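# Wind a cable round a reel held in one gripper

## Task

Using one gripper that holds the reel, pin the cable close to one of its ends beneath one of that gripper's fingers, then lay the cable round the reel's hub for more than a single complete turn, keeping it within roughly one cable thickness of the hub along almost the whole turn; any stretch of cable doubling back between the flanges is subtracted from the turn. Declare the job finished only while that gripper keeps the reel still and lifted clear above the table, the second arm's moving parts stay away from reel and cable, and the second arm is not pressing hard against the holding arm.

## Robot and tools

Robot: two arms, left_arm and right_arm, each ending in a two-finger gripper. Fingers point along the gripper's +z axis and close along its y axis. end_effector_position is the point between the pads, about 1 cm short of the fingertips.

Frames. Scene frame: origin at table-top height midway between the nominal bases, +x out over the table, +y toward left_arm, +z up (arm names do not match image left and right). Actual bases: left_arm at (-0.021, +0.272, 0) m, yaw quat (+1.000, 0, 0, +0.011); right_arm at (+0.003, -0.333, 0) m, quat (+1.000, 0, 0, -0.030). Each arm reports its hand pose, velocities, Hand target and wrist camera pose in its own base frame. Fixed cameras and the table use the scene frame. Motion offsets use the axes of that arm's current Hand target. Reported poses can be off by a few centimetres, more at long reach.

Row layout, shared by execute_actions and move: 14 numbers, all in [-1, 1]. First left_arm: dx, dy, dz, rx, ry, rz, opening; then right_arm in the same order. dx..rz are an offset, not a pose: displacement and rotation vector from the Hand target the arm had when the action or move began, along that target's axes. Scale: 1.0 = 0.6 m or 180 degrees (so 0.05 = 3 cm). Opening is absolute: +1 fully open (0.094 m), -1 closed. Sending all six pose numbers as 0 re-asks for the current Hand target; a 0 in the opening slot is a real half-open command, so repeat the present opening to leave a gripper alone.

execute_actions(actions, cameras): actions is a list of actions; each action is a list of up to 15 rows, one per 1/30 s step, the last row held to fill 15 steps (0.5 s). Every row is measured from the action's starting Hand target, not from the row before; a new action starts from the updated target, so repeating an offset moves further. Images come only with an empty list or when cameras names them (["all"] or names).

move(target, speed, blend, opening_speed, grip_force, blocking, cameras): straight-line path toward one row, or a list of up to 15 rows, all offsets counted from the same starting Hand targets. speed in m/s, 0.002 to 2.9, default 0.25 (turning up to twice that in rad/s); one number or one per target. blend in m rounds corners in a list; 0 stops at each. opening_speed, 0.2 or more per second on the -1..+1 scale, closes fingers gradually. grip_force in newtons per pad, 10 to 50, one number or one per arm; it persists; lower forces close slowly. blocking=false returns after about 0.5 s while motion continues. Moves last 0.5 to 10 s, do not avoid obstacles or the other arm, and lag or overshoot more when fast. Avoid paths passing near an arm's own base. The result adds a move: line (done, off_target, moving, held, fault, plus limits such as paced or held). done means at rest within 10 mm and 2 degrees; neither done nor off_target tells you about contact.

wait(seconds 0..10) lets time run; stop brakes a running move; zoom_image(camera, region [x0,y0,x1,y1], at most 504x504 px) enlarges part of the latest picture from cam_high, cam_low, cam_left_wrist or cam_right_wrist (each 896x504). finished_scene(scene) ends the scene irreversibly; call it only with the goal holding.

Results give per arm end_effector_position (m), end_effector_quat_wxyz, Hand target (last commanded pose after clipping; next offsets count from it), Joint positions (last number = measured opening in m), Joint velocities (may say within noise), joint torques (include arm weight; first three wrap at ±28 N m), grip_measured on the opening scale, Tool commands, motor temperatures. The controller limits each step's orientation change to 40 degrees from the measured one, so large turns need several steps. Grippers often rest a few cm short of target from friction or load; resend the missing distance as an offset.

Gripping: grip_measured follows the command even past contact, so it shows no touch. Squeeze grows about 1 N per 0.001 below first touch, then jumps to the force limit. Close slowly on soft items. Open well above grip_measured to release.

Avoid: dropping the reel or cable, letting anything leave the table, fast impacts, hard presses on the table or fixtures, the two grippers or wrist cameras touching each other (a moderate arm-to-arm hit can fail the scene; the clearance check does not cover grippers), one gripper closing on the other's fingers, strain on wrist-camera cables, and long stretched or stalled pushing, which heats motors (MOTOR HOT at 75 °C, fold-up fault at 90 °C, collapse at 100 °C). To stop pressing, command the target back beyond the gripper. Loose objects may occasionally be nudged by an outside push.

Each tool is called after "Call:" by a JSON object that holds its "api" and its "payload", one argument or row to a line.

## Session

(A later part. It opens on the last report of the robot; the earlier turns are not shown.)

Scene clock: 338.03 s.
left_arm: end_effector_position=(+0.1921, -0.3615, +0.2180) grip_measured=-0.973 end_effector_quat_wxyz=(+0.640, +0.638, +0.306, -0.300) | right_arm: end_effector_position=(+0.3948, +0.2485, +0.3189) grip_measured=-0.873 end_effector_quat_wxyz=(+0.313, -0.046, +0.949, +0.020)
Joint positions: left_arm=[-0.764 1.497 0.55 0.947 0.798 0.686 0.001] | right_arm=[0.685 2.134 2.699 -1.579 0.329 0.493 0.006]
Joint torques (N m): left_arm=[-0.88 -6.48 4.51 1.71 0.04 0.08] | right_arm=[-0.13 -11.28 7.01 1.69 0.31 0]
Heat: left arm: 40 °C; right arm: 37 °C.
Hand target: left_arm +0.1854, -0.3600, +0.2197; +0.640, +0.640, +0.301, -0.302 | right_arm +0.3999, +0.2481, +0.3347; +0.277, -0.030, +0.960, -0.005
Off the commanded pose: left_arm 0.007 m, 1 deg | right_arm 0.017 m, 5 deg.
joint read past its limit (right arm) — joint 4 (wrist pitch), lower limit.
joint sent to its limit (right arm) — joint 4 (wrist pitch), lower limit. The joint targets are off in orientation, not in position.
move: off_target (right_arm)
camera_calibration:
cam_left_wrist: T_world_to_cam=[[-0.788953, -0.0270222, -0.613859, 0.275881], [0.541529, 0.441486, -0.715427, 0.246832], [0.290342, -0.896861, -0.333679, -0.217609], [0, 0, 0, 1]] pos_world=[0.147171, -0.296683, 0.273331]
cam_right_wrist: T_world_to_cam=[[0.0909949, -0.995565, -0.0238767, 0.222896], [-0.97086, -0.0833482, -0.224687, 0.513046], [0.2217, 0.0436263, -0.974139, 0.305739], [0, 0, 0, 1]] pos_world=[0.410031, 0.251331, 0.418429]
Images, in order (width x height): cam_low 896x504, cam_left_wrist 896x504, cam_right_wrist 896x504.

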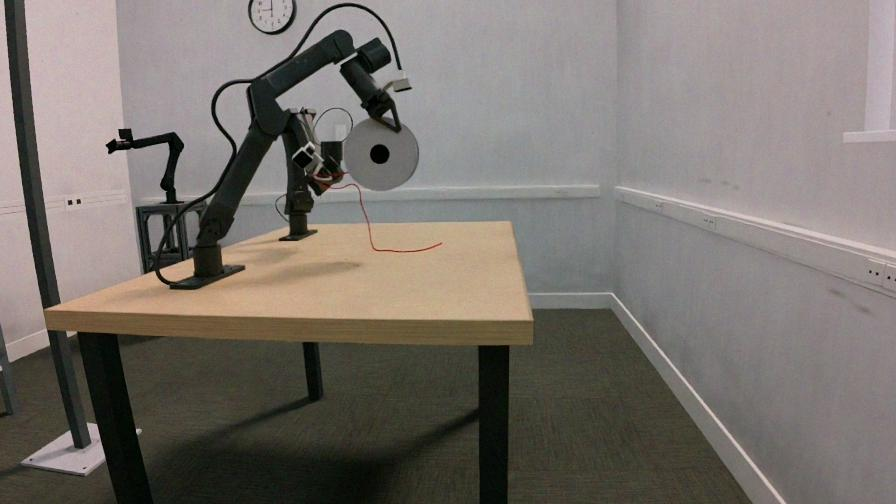

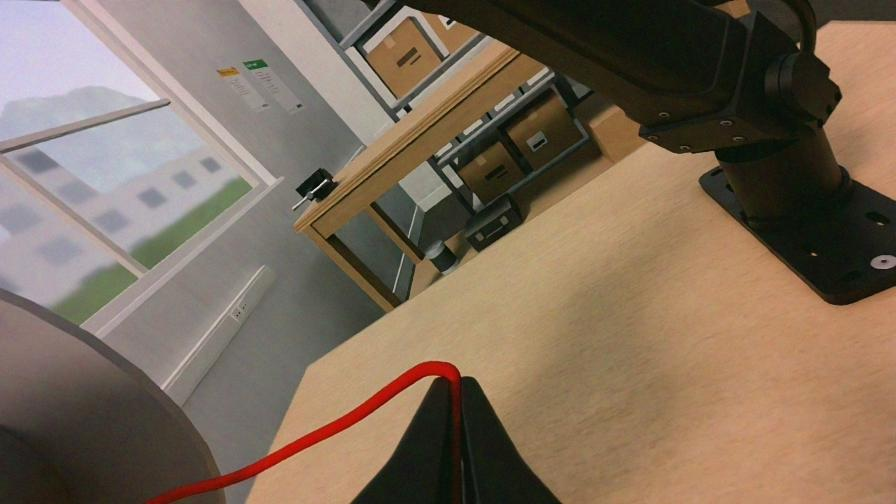

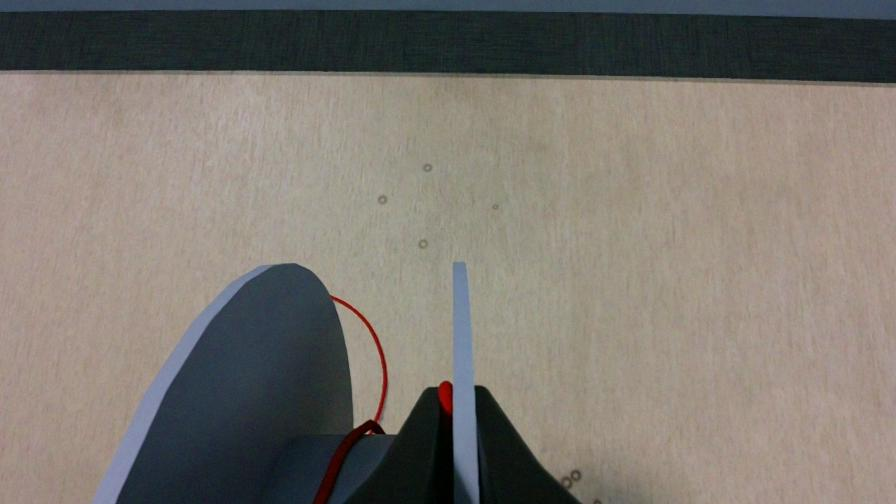

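Call:
{"api": "move", "payload": {
  "target": [-0.08,-0.01,0,0,0,0.06,-1,0,0,0,0,0,0,-1],
  "speed": 0.08,
  "cameras": ["cam_left_wrist","cam_low","cam_right_wrist"]
}}

Call:
{"api": "zoom_image", "payload": {
  "camera": "cam_right_wrist",
  "region": [200, 250, 550, 504]
}}

Scene clock: 340.50 s.
left_arm: end_effector_position=(+0.1704, -0.3599, +0.2475) grip_measured=-0.973 end_effector_quat_wxyz=(+0.668, +0.658, +0.269, -0.219) | right_arm: end_effector_position=(+0.3920, +0.2518, +0.3173) grip_measured=-0.873 end_effector_quat_wxyz=(+0.305, -0.051, +0.951, +0.028)
Joint positions: left_arm=[-0.856 1.295 0.55 0.73 0.644 0.875 0.001] | right_arm=[0.685 2.134 2.699 -1.583 0.303 0.49 0.006]
Joint torques (N m): left_arm=[-2.14 -5.65 5.41 1.84 0.53 0.01] | right_arm=[-0.23 -11.3 6.98 1.75 0.52 0.07]
Heat: left arm: 39 °C; right arm: 36 °C.
Hand target: left_arm +0.1502, -0.3600, +0.2528; +0.665, +0.665, +0.239, -0.240 | right_arm +0.3999, +0.2481, +0.3347; +0.277, -0.030, +0.960, -0.005
Off the commanded pose: left_arm 0.021 m, 4 deg | right_arm 0.019 m, 6 deg.
joint read past its limit (right arm) — joint 4 (wrist pitch), lower limit.
joint sent to its limit (right arm) — joint 4 (wrist pitch), lower limit. The joint targets are off in orientation, not in position.
move: off_target (left_arm, right_arm)
camera_calibration:
cam_left_wrist: T_world_to_cam=[[-0.664478, -0.0581808, -0.74504, 0.276899], [0.63139, 0.489614, -0.601352, 0.252759], [0.399769, -0.869996, -0.288603, -0.220224], [0, 0, 0, 1]] pos_world=[0.112443, -0.299238, 0.294741]
cam_right_wrist: T_world_to_cam=[[0.106372, -0.993615, -0.0376117, 0.224221], [-0.972971, -0.0962157, -0.209927, 0.509558], [0.204968, 0.0589255, -0.976993, 0.308159], [0, 0, 0, 1]] pos_world=[0.408771, 0.253658, 0.416473]
Images, in order (width x height): cam_low 896x504, cam_left_wrist 896x504, cam_right_wrist 896x504.

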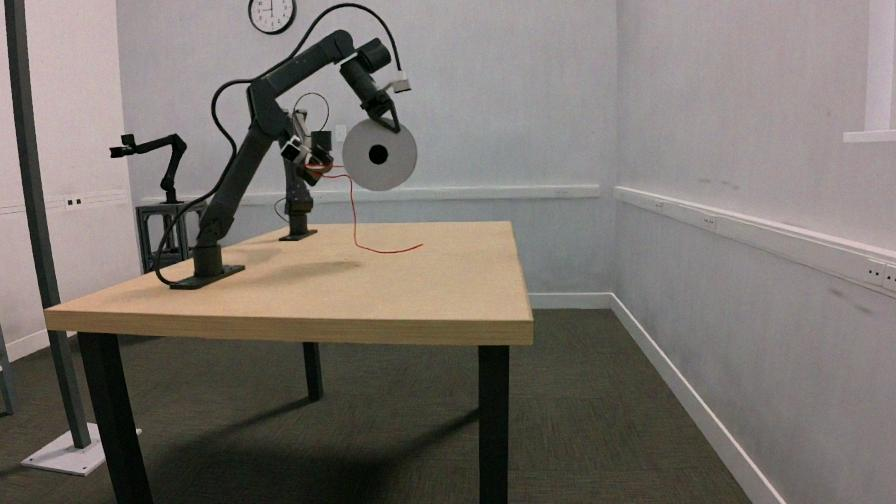

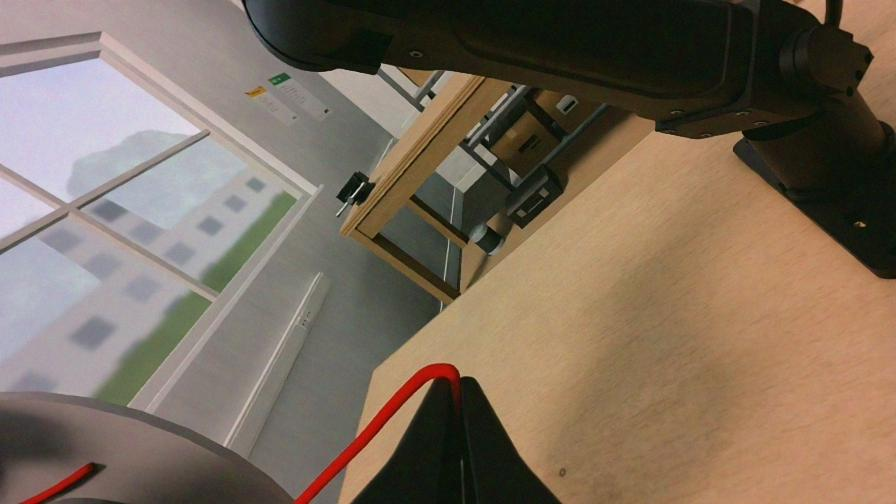

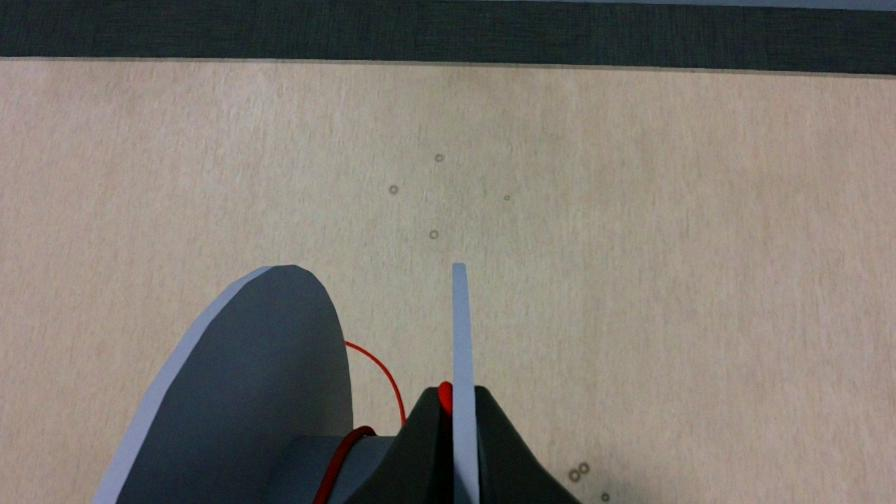

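Scaled by 1.440 from the camera's 896x504 image, which has a finer 1280x720 frame.

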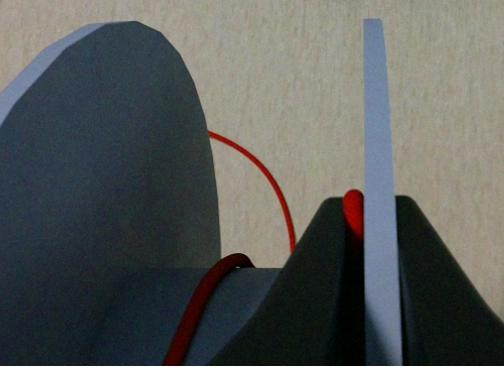

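Call:
{"api": "move", "payload": {
  "target": [
    [0.2,-0.057,-0.033,0,0,-0.1,-1,0,0,0,0,0,0,-1],
    [0.345,-0.022,-0.133,0,0,-0.2,-1,0,0,0,0,0,0,-1],
    [0.453,0.004,-0.25,0,0,-0.27,-1,0,0,0,0,0,0,-1],
    [0.453,0.004,-0.25,0,0,-0.27,-0.5,0,0,0,0,0,0,-1]
  ],
  "blend": [0.03,0.03,0,0],
  "speed": 0.18,
  "opening_speed": 0.6,
  "cameras": ["all"]
}}

Call:
{"api": "zoom_image", "payload": {
  "camera": "cam_high",
  "region": [350, 120, 550, 340]
}}

Scene clock: 346.40 s.
left_arm: end_effector_position=(+0.3586, -0.2100, +0.0816) grip_measured=-0.502 end_effector_quat_wxyz=(+0.503, +0.503, +0.501, -0.494) | right_arm: end_effector_position=(+0.3941, +0.2480, +0.3184) grip_measured=-0.873 end_effector_quat_wxyz=(+0.311, -0.048, +0.949, +0.018)
Joint positions: left_arm=[-0.085 2.271 0.86 1.334 1.478 0.087 0.023] | right_arm=[0.685 2.134 2.699 -1.583 0.328 0.49 0.006]
Joint torques (N m): left_arm=[0.02 -7.5 4.75 1.61 0.1 -0.04] | right_arm=[-0.1 -11.22 7.05 1.74 0.33 0.03]
Heat: left arm: 38 °C; right arm: 36 °C.
Hand target: left_arm +0.3611, -0.2102, +0.0812; +0.508, +0.508, +0.492, -0.493 | right_arm +0.3999, +0.2481, +0.3347; +0.277, -0.030, +0.960, -0.005
Off the commanded pose: left_arm 0.003 m, 1 deg | right_arm 0.017 m, 5 deg.
joint read past its limit (right arm) — joint 4 (wrist pitch), lower limit.
joint sent to its limit (right arm) — joint 4 (wrist pitch), lower limit. The joint targets are off in orientation, not in position.
move: off_target (right_arm)
camera_calibration:
cam_left_wrist: T_world_to_cam=[[-0.999532, -0.0269301, 0.0144816, 0.351857], [-0.0249144, 0.442731, -0.896308, 0.210358], [0.0177263, -0.89625, -0.443195, -0.068759], [0, 0, 0, 1]] pos_world=[0.358152, -0.145282, 0.152977]
cam_right_wrist: T_world_to_cam=[[0.0938018, -0.995391, -0.0199603, 0.220096], [-0.97128, -0.0870894, -0.22143, 0.512283], [0.218671, 0.0401576, -0.974972, 0.307703], [0, 0, 0, 1]] pos_world=[0.409638, 0.25134, 0.41783]

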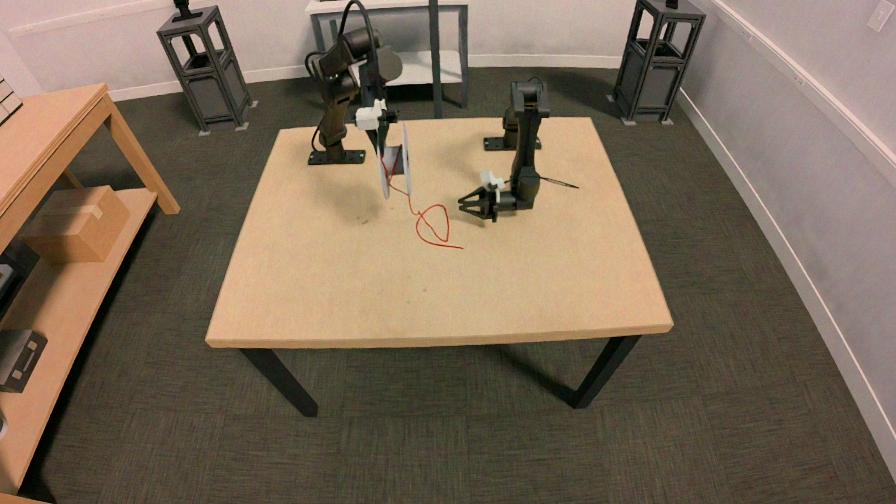

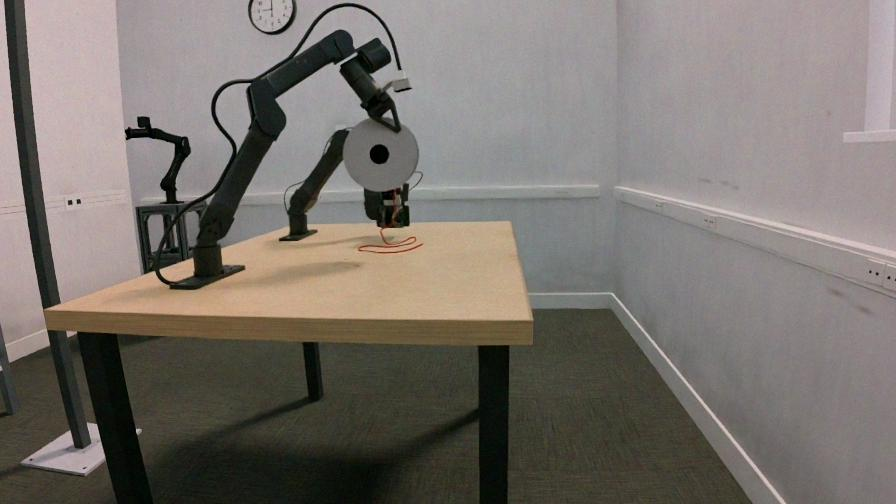

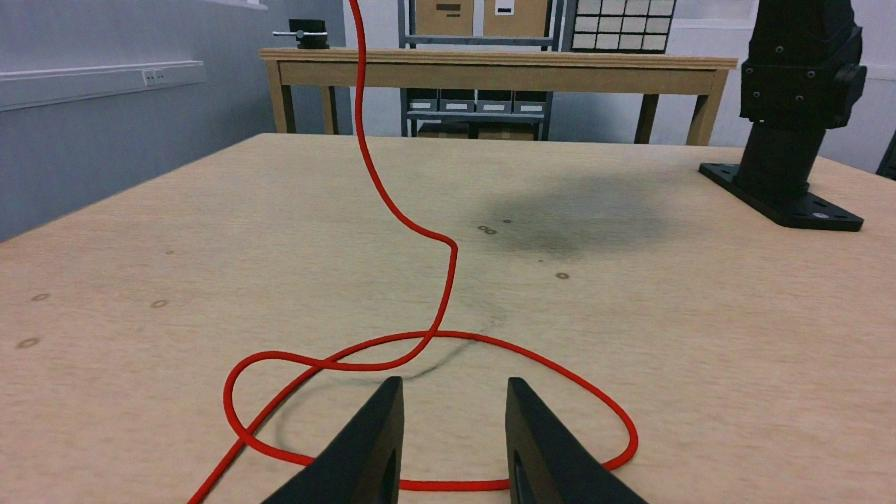

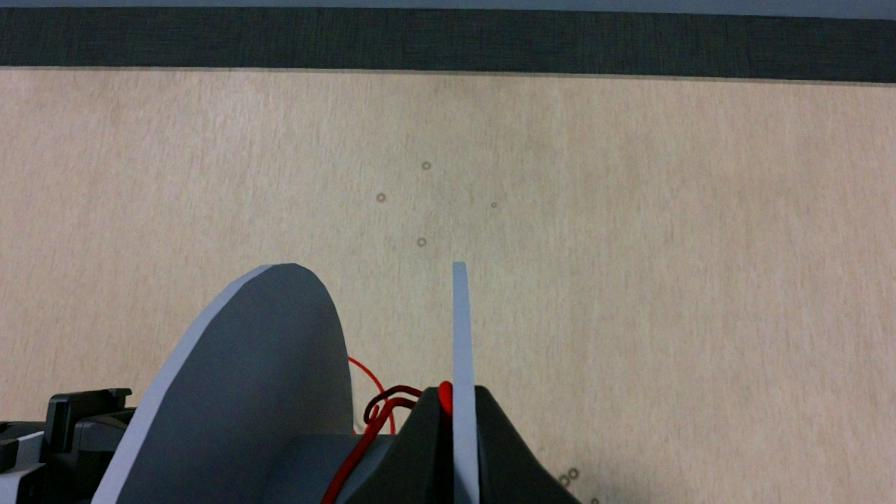

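Scaled by 2.291 from the camera's 896x504 image, which has a finer 1280x720 frame.

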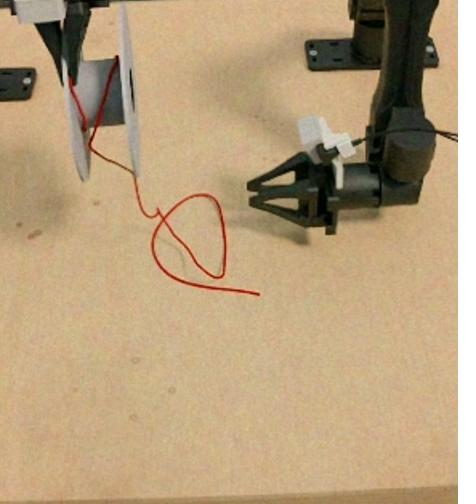

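Call:
{"api": "move", "payload": {
  "target": [
    [-0.1,0.0,-0.05,0,0,0,-0.1,0,0,0,0,0,0,-1],
    [-0.133,0.14,-0.05,-0.033,0.222,0.0,-0.1,0,0,0,0,0,0,-1]
  ],
  "blend": [0.02,0],
  "speed": 0.2,
  "cameras": ["cam_high","cam_left_wrist"]
}}

Scene clock: 351.30 s.
left_arm: end_effector_position=(+0.4402, -0.1748, +0.1587) grip_measured=-0.102 end_effector_quat_wxyz=(+0.329, +0.614, +0.669, -0.259) | right_arm: end_effector_position=(+0.3941, +0.2480, +0.3184) grip_measured=-0.873 end_effector_quat_wxyz=(+0.311, -0.048, +0.949, +0.018)
Joint positions: left_arm=[-0.096 2.077 1.811 -1.015 0.827 1.261 0.042] | right_arm=[0.685 2.134 2.699 -1.583 0.328 0.49 0.006]
Joint torques (N m): left_arm=[-0.81 -8.88 8.53 0.7 0.52 0.08] | right_arm=[-0.13 -11.3 7.01 1.74 0.32 0.03]
Heat: left arm: 38 °C; right arm: 36 °C.
Hand target: left_arm +0.4427, -0.1801, +0.1636; +0.334, +0.619, +0.660, -0.264 | right_arm +0.3999, +0.2481, +0.3347; +0.277, -0.030, +0.960, -0.005
Off the commanded pose: left_arm 0.008 m, 1 deg | right_arm 0.017 m, 5 deg.
joint read past its limit (right arm) — joint 4 (wrist pitch), lower limit.
joint sent to its limit (right arm) — joint 4 (wrist pitch), lower limit. The joint targets are off in orientation, not in position.
move: off_target (right_arm)
camera_calibration:
cam_left_wrist: T_world_to_cam=[[-0.988431, -0.142837, -0.0509984, 0.418427], [-0.110747, 0.90946, -0.400772, 0.306619], [0.103626, -0.390488, -0.914757, 0.120844], [0, 0, 0, 1]] pos_world=[0.435021, -0.171903, 0.254766]
Images, in order (width x height): cam_high 896x504, cam_left_wrist 896x504.

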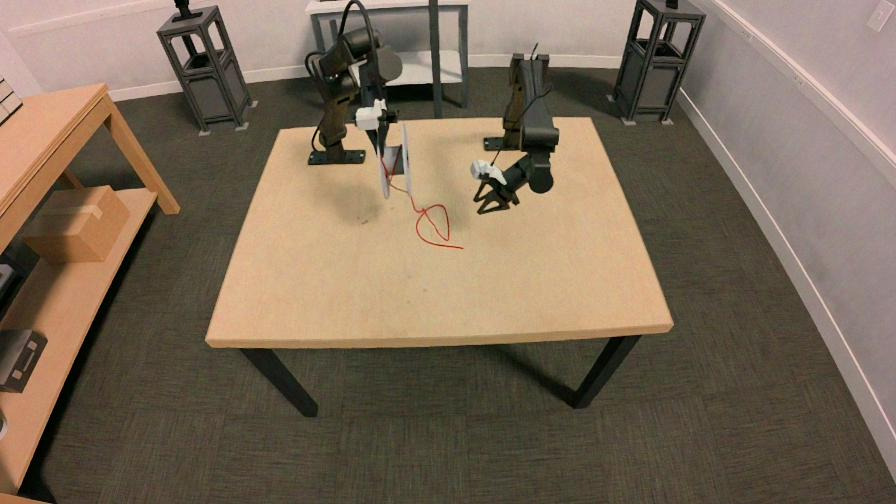

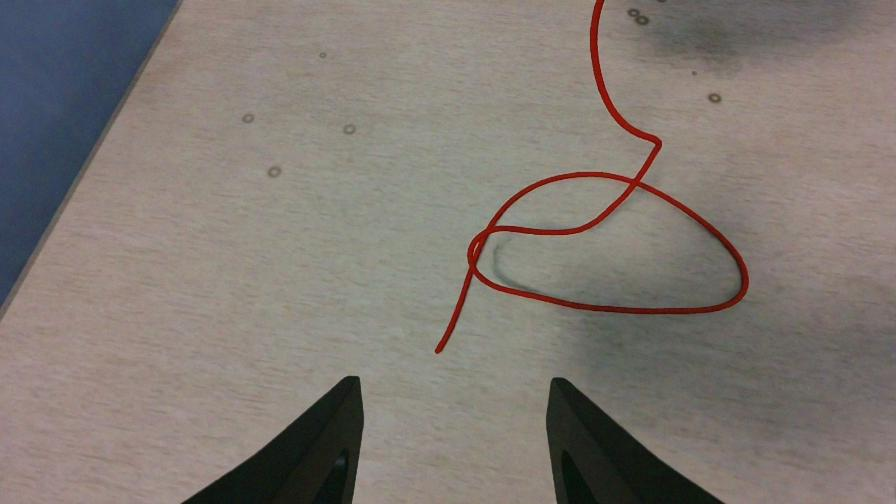

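Call:
{"api": "move", "payload": {
  "target": [0.017,-0.009,0.236,0,0,0,-0.3,0,0,0,0,0,0,-1],
  "speed": 0.2,
  "cameras": ["cam_high","cam_left_wrist"]
}}

Scene clock: 356.37 s.
left_arm: end_effector_position=(+0.4555, -0.2815, +0.0692) grip_measured=-0.299 end_effector_quat_wxyz=(+0.335, +0.621, +0.660, -0.257) | right_arm: end_effector_position=(+0.3941, +0.2480, +0.3184) grip_measured=-0.873 end_effector_quat_wxyz=(+0.311, -0.048, +0.949, +0.018)
Joint positions: left_arm=[-0.325 2.239 1.679 -0.503 0.743 0.984 0.033] | right_arm=[0.685 2.134 2.699 -1.583 0.328 0.49 0.006]
Joint torques (N m): left_arm=[0.06 -10.86 5.01 1.27 0.41 -0.04] | right_arm=[-0.14 -11.28 6.98 1.74 0.31 0.04]
Heat: left arm: 38 °C; right arm: 36 °C.
Hand target: left_arm +0.4534, -0.2820, +0.0650; +0.334, +0.619, +0.660, -0.264 | right_arm +0.3999, +0.2481, +0.3347; +0.277, -0.030, +0.960, -0.005
Off the commanded pose: left_arm 0.005 m, 1 deg | right_arm 0.017 m, 5 deg.
joint read past its limit (right arm) — joint 4 (wrist pitch), lower limit.
joint sent to its limit (right arm) — joint 4 (wrist pitch), lower limit. The joint targets are off in orientation, not in position.
move: off_target (right_arm)
camera_calibration:
cam_left_wrist: T_world_to_cam=[[-0.989392, -0.126713, -0.0710451, 0.420185], [-0.0872736, 0.909422, -0.406614, 0.359254], [0.116133, -0.3961, -0.910834, -0.0117067], [0, 0, 0, 1]] pos_world=[0.44844, -0.278108, 0.165267]
Images, in order (width x height): cam_high 896x504, cam_left_wrist 896x504.

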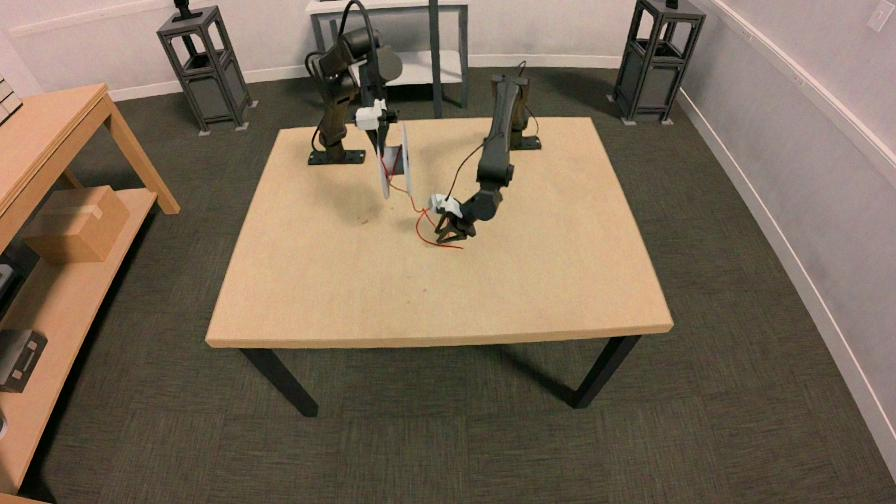

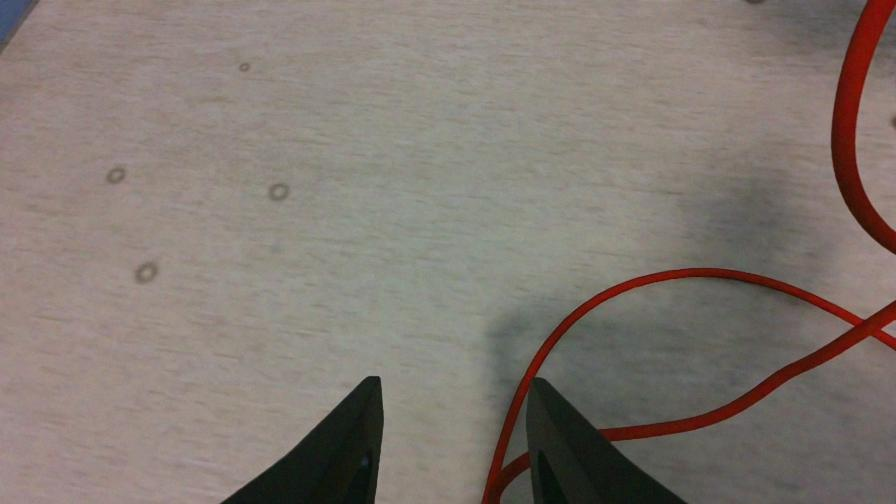

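Call:
{"api": "move", "payload": {
  "target": [
    [0.0,-0.028,0.0,0,0,0,-0.1,0,0,0,0,0,0,-1],
    [0.054,-0.028,0.05,0,0,0,-0.1,0,0,0,0,0,0,-1],
    [0.054,-0.028,0.05,0,0,0,-1,0,0,0,0,0,0,-1]
  ],
  "speed": 0.07,
  "opening_speed": 0.7,
  "cameras": ["cam_high","cam_left_wrist"]
}}

Scene clock: 360.90 s.
left_arm: end_effector_position=(+0.4452, -0.2813, +0.0256) grip_measured=-0.984 end_effector_quat_wxyz=(+0.338, +0.619, +0.662, -0.254) | right_arm: end_effector_position=(+0.3941, +0.2480, +0.3184) grip_measured=-0.873 end_effector_quat_wxyz=(+0.311, -0.048, +0.949, +0.018)
Joint positions: left_arm=[-0.334 2.262 1.528 -0.31 0.733 0.962 0.001] | right_arm=[0.685 2.134 2.699 -1.583 0.328 0.49 0.006]
Joint torques (N m): left_arm=[-0.83 -10.3 4.77 1.28 0.43 -0.08] | right_arm=[-0.13 -11.28 6.99 1.74 0.33 0.04]
Heat: left arm: 39 °C; right arm: 36 °C.
Hand target: left_arm +0.4399, -0.2856, +0.0200; +0.334, +0.619, +0.660, -0.264 | right_arm +0.3999, +0.2481, +0.3347; +0.277, -0.030, +0.960, -0.005
Off the commanded pose: left_arm 0.009 m, 1 deg | right_arm 0.017 m, 5 deg.
joint read past its limit (right arm) — joint 4 (wrist pitch), lower limit.
joint sent to its limit (right arm) — joint 4 (wrist pitch), lower limit. The joint targets are off in orientation, not in position.
move: off_target (right_arm)
camera_calibration:
cam_left_wrist: T_world_to_cam=[[-0.987774, -0.136978, -0.0744334, 0.403367], [-0.0953014, 0.908423, -0.407044, 0.343657], [0.123373, -0.394974, -0.910371, -0.0530994], [0, 0, 0, 1]] pos_world=[0.437737, -0.277906, 0.121567]
Images, in order (width x height): cam_high 896x504, cam_left_wrist 896x504.

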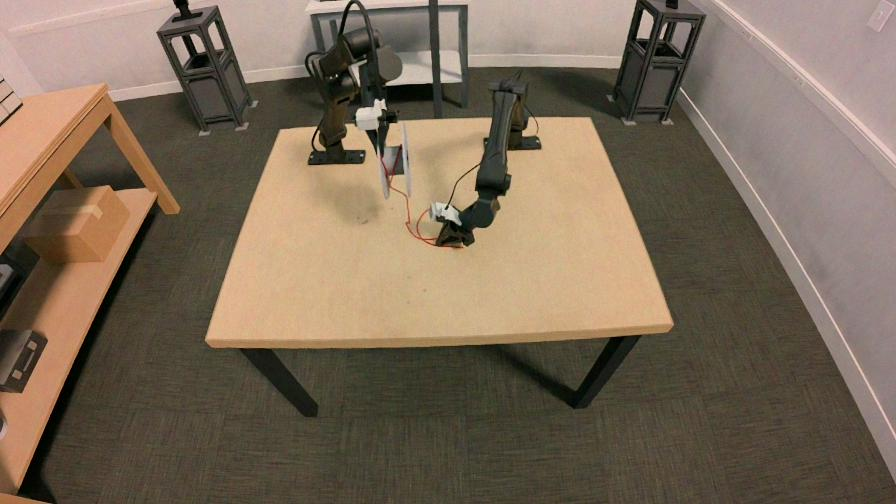

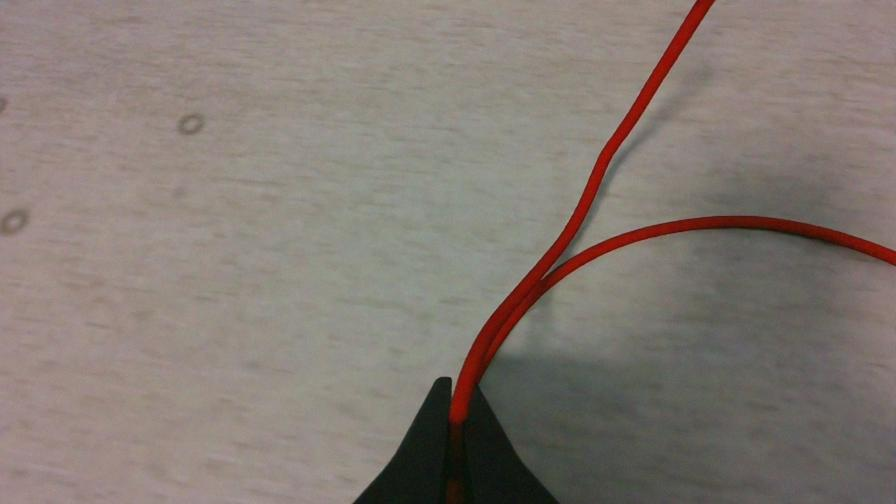

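Call:
{"api": "move", "payload": {
  "target": [
    [-0.024,-0.012,-0.208,0.033,-0.222,-0.008,-1,0,0,0,0,0,0,-1],
    [-0.035,-0.243,-0.242,0.033,-0.222,-0.008,-1,0,0,0,0,0,0,-1],
    [-0.227,-0.403,-0.18,0.033,-0.222,-0.008,-1,0,0,0,0,0,0,-1],
    [-0.36,-0.437,-0.207,0.033,-0.222,-0.008,-1,0,0,0,0,0,0,-1]
  ],
  "speed": 0.2,
  "blend": [0.02,0.03,0.03,0],
  "cameras": ["all"]
}}

Call:
{"api": "zoom_image", "payload": {
  "camera": "cam_low",
  "region": [270, 60, 470, 260]
}}

Scene clock: 366.40 s.
left_arm: end_effector_position=(+0.1669, -0.3512, +0.2319) grip_measured=-0.984 end_effector_quat_wxyz=(+0.491, +0.501, +0.513, -0.496) | right_arm: end_effector_position=(+0.3941, +0.2480, +0.3184) grip_measured=-0.873 end_effector_quat_wxyz=(+0.311, -0.048, +0.949, +0.018)
Joint positions: left_arm=[-0.805 1.321 0.515 0.769 0.758 0.008 0.001] | right_arm=[0.685 2.134 2.699 -1.583 0.328 0.49 0.006]
Joint torques (N m): left_arm=[-0.69 -4.7 7.99 1.81 -0.04 -0.05] | right_arm=[-0.14 -11.22 6.94 1.75 0.32 0.04]
Heat: left arm: 39 °C; right arm: 36 °C.
Hand target: left_arm +0.1675, -0.3543, +0.2479; +0.504, +0.499, +0.500, -0.497 | right_arm +0.3998, +0.2481, +0.3347; +0.277, -0.030, +0.960, -0.005
Off the commanded pose: left_arm 0.016 m, 2 deg | right_arm 0.017 m, 5 deg.
joint read past its limit (right arm) — joint 4 (wrist pitch), lower limit.
joint sent to its limit (right arm) — joint 4 (wrist pitch), lower limit. The joint targets are off in orientation, not in position.
move: off_target (left_arm, right_arm)
camera_calibration:
cam_left_wrist: T_world_to_cam=[[-0.998754, -0.0278245, 0.0414384, 0.147493], [-0.0495973, 0.459951, -0.886558, 0.410733], [0.00560839, -0.887508, -0.460758, -0.116229], [0, 0, 0, 1]] pos_world=[0.168332, -0.287968, 0.304473]
cam_right_wrist: T_world_to_cam=[[0.0938475, -0.99539, -0.0197738, 0.219901], [-0.971344, -0.0871879, -0.221109, 0.512192], [0.218366, 0.0399576, -0.975049, 0.307915], [0, 0, 0, 1]] pos_world=[0.409639, 0.25124, 0.417831]

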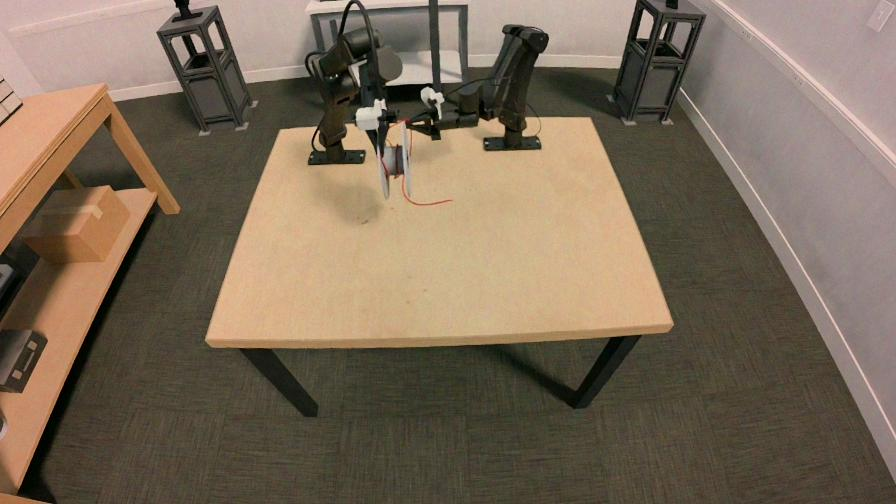

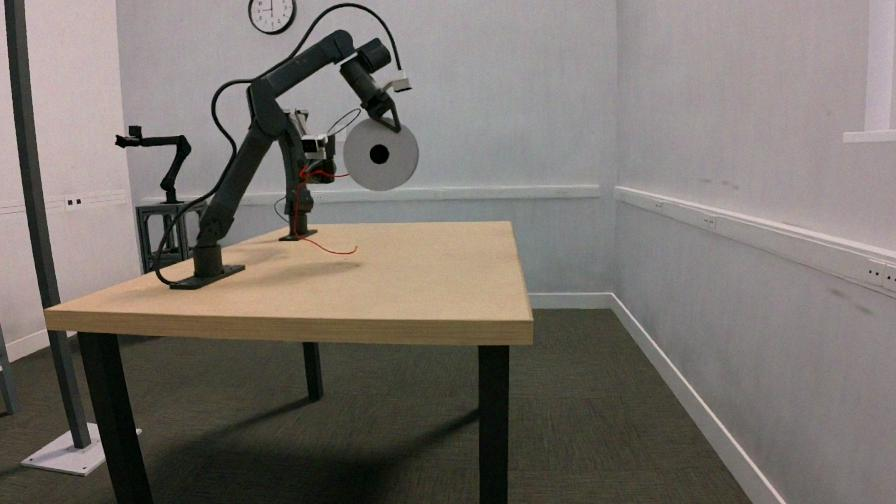

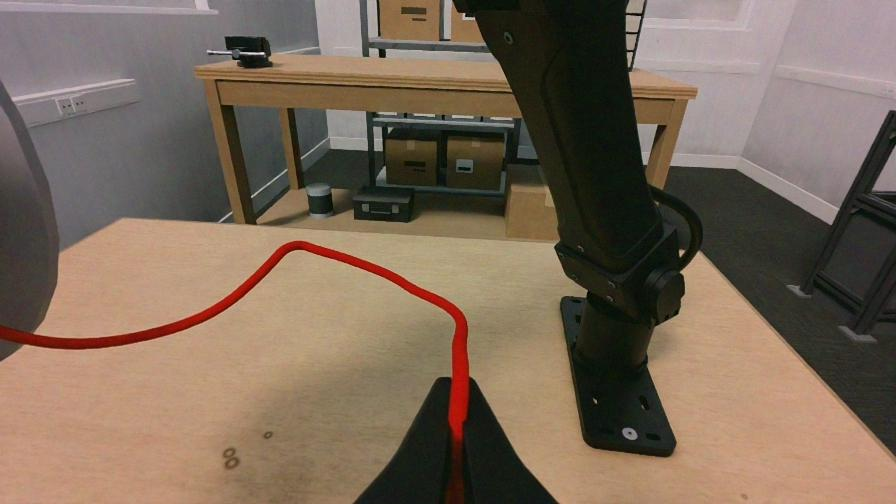

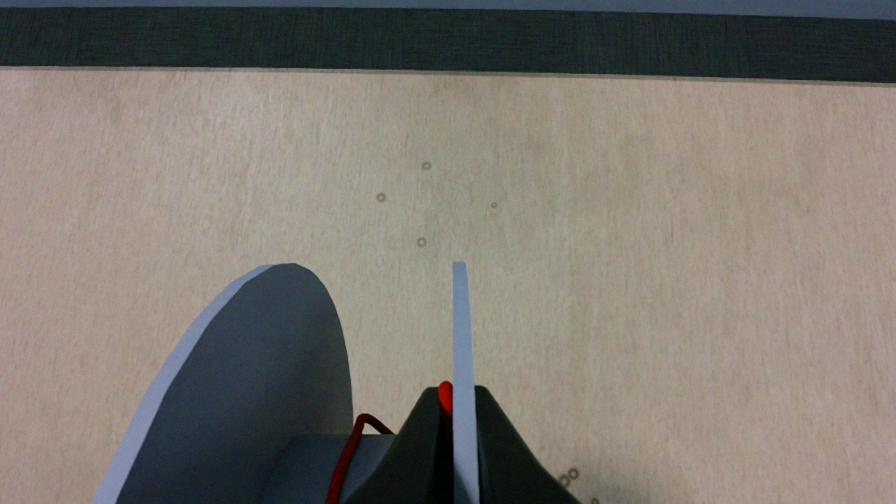

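Scaled by 2.520 from the camera's 896x504 image, which has a finer 1280x720 frame.

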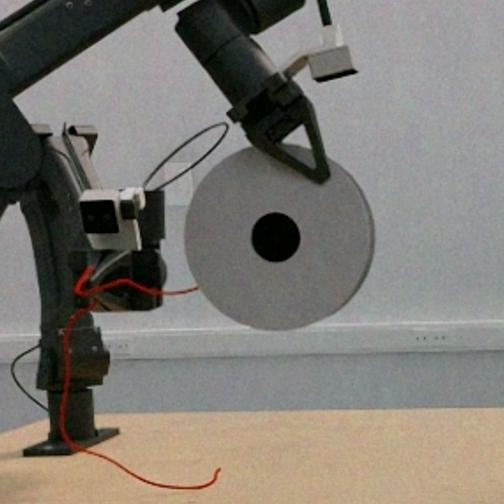

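Call:
{"api": "move", "payload": {
  "target": [
    [-0.2,0,-0.1,0,0,0,-1,0,0,0,0,0,0,-1],
    [-0.35,0.117,-0.133,0,0,0,-1,0,0,0,0,0,0,-1],
    [-0.392,0.283,-0.133,0,0,0,-1,0,0,0,0,0,0,-1]
  ],
  "speed": 0.2,
  "blend": [0.03,0.03,0],
  "cameras": ["cam_high","cam_left_wrist","cam_low"]
}}

Call:
{"api": "zoom_image", "payload": {
  "camera": "cam_high",
  "region": [350, 30, 550, 230]
}}

Scene clock: 370.07 s.
left_arm: end_effector_position=(+0.3369, -0.2744, +0.4739) grip_measured=-0.984 end_effector_quat_wxyz=(+0.496, +0.491, +0.510, -0.502) | right_arm: end_effector_position=(+0.3941, +0.2480, +0.3184) grip_measured=-0.873 end_effector_quat_wxyz=(+0.311, -0.048, +0.949, +0.018)
Joint positions: left_arm=[-0.277 1.658 1.799 -0.153 1.281 -0.013 0.001] | right_arm=[0.685 2.134 2.699 -1.583 0.328 0.49 0.006]
Joint torques (N m): left_arm=[0.28 -6.34 8.76 1.42 0.13 0.11] | right_arm=[-0.14 -11.29 7.05 1.74 0.33 0.03]
Heat: left arm: 38 °C; right arm: 36 °C.
Hand target: left_arm +0.3348, -0.2728, +0.4842; +0.504, +0.499, +0.500, -0.497 | right_arm +0.3999, +0.2481, +0.3347; +0.277, -0.030, +0.960, -0.005
Off the commanded pose: left_arm 0.011 m, 2 deg | right_arm 0.017 m, 5 deg.
joint read past its limit (right arm) — joint 4 (wrist pitch), lower limit.
joint sent to its limit (right arm) — joint 4 (wrist pitch), lower limit. The joint targets are off in orientation, not in position.
move: off_target (left_arm, right_arm)
camera_calibration:
cam_left_wrist: T_world_to_cam=[[-0.998209, -0.0325291, 0.0502114, 0.303837], [-0.0594019, 0.438949, -0.896546, 0.60075], [0.00712364, -0.897923, -0.440095, 0.0493705], [0, 0, 0, 1]] pos_world=[0.338626, -0.209484, 0.545072]
Images, in order (width x height): cam_high 896x504, cam_low 896x504, cam_left_wrist 896x504.

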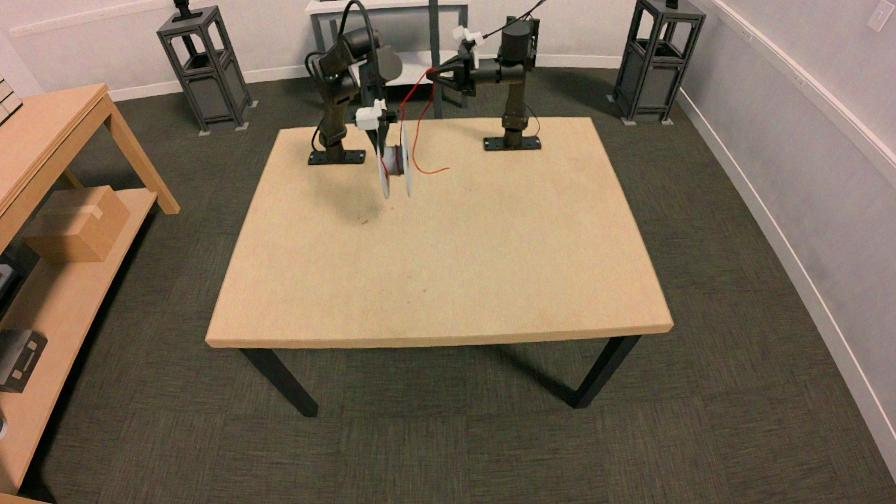

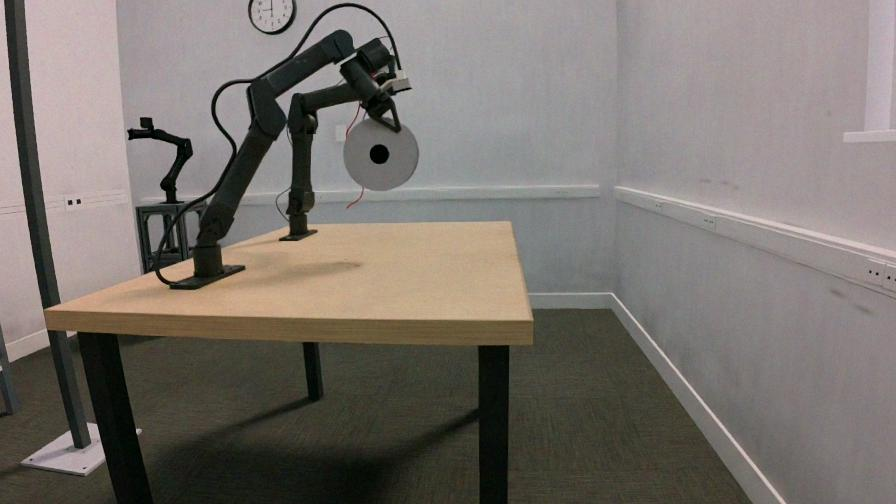

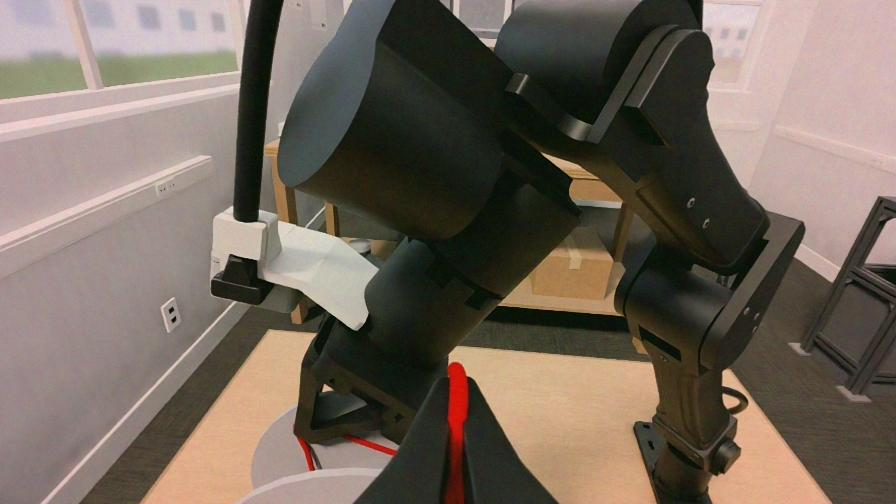

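Scaled by 2.520 from the camera's 896x504 image, which has a finer 1280x720 frame.

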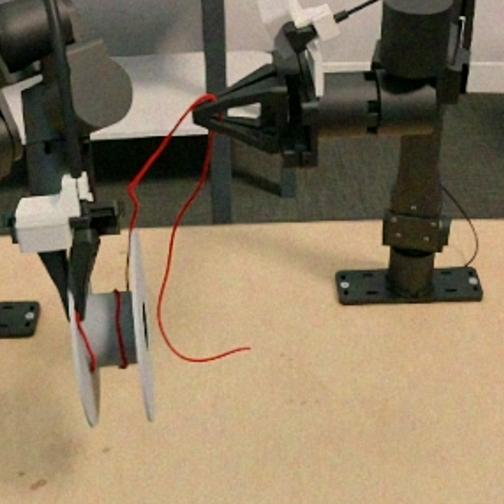

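Call:
{"api": "move", "payload": {
  "target": [
    [0,0.117,0,0,0,0,-1,0,0,0,0,0,0,-1],
    [0.092,0.233,0.025,0,0,-0.03,-1,0,0,0,0,0,0,-1]
  ],
  "speed": 0.16,
  "blend": [0.02,0],
  "cameras": ["cam_high","cam_left_wrist","cam_low"]
}}

Call:
{"api": "zoom_image", "payload": {
  "camera": "cam_high",
  "region": [350, 60, 550, 260]
}}

Scene clock: 372.33 s.
left_arm: end_effector_position=(+0.4753, -0.2909, +0.4226) grip_measured=-0.984 end_effector_quat_wxyz=(+0.475, +0.472, +0.527, -0.523) | right_arm: end_effector_position=(+0.3941, +0.2480, +0.3184) grip_measured=-0.873 end_effector_quat_wxyz=(+0.311, -0.048, +0.949, +0.018)
Joint positions: left_arm=[-0.231 2.239 2.395 -0.161 1.332 -0.098 0.001] | right_arm=[0.685 2.134 2.699 -1.583 0.328 0.49 0.006]
Joint torques (N m): left_arm=[0.75 -10.85 8.8 1.44 0.1 -0.04] | right_arm=[-0.09 -11.28 6.95 1.75 0.32 0.06]
Heat: left arm: 38 °C; right arm: 35 °C.
Hand target: left_arm +0.4752, -0.2867, +0.4301; +0.480, +0.475, +0.523, -0.520 | right_arm +0.3999, +0.2481, +0.3347; +0.277, -0.030, +0.960, -0.005
Off the commanded pose: left_arm 0.009 m, 1 deg | right_arm 0.017 m, 5 deg.
joint read past its limit (right arm) — joint 4 (wrist pitch), lower limit.
joint sent to its limit (right arm) — joint 4 (wrist pitch), lower limit. The joint targets are off in orientation, not in position.
move: off_target (right_arm)
camera_calibration:
cam_left_wrist: T_world_to_cam=[[-0.991375, -0.0275124, 0.128135, 0.409313], [-0.127227, 0.436655, -0.890587, 0.599141], [-0.0314488, -0.899208, -0.436389, 0.0273244], [0, 0, 0, 1]] pos_world=[0.482869, -0.225787, 0.493064]
Images, in order (width x height): cam_high 896x504, cam_low 896x504, cam_left_wrist 896x504.

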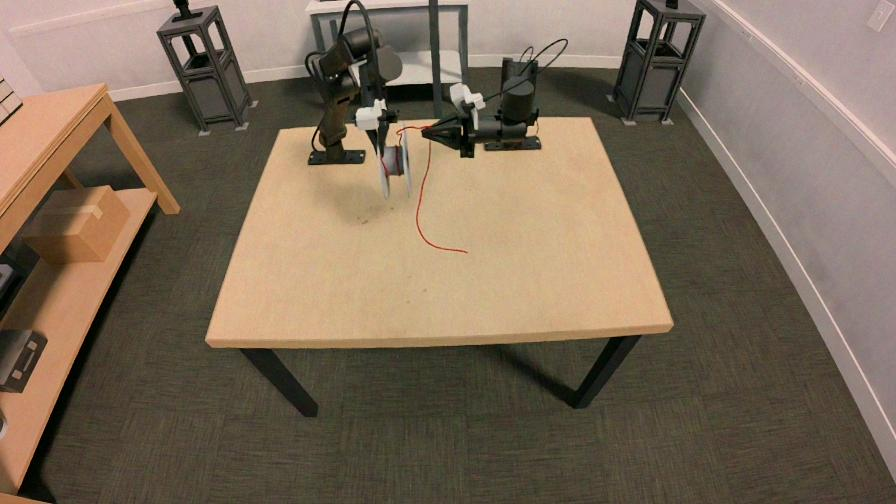

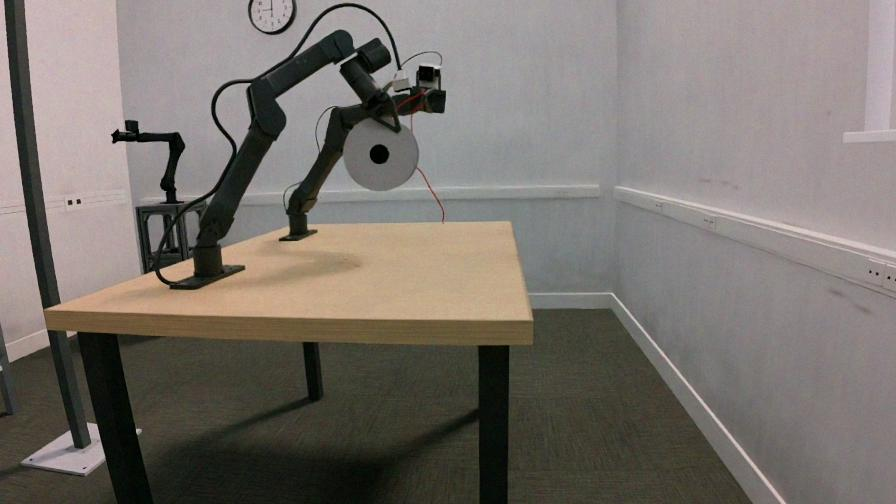

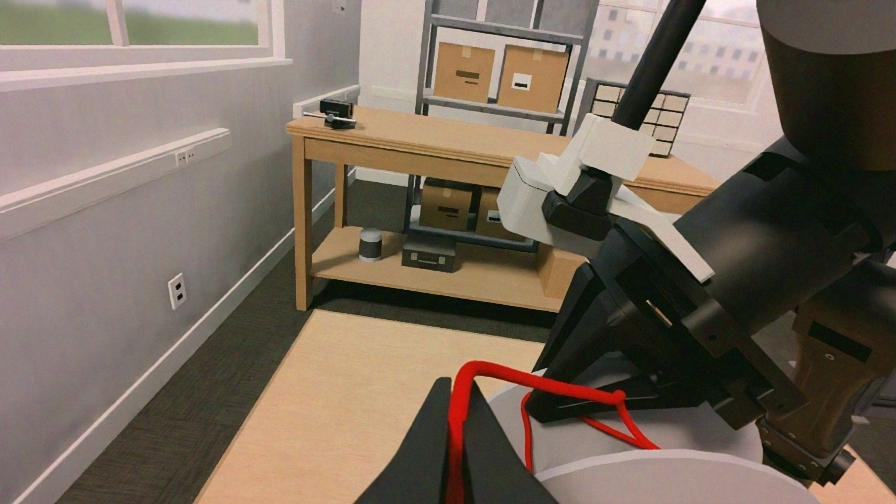

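Scaled by 2.520 from the camera's 896x504 image, which has a finer 1280x720 frame.

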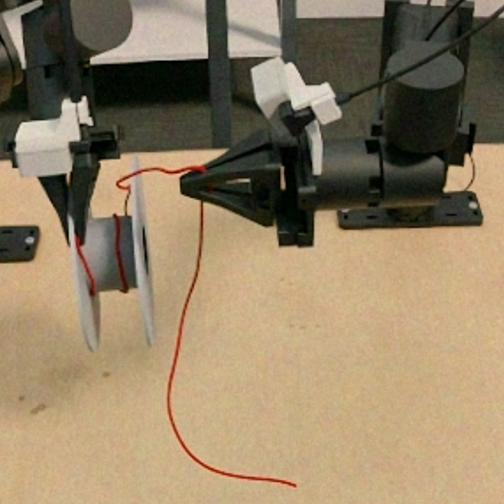

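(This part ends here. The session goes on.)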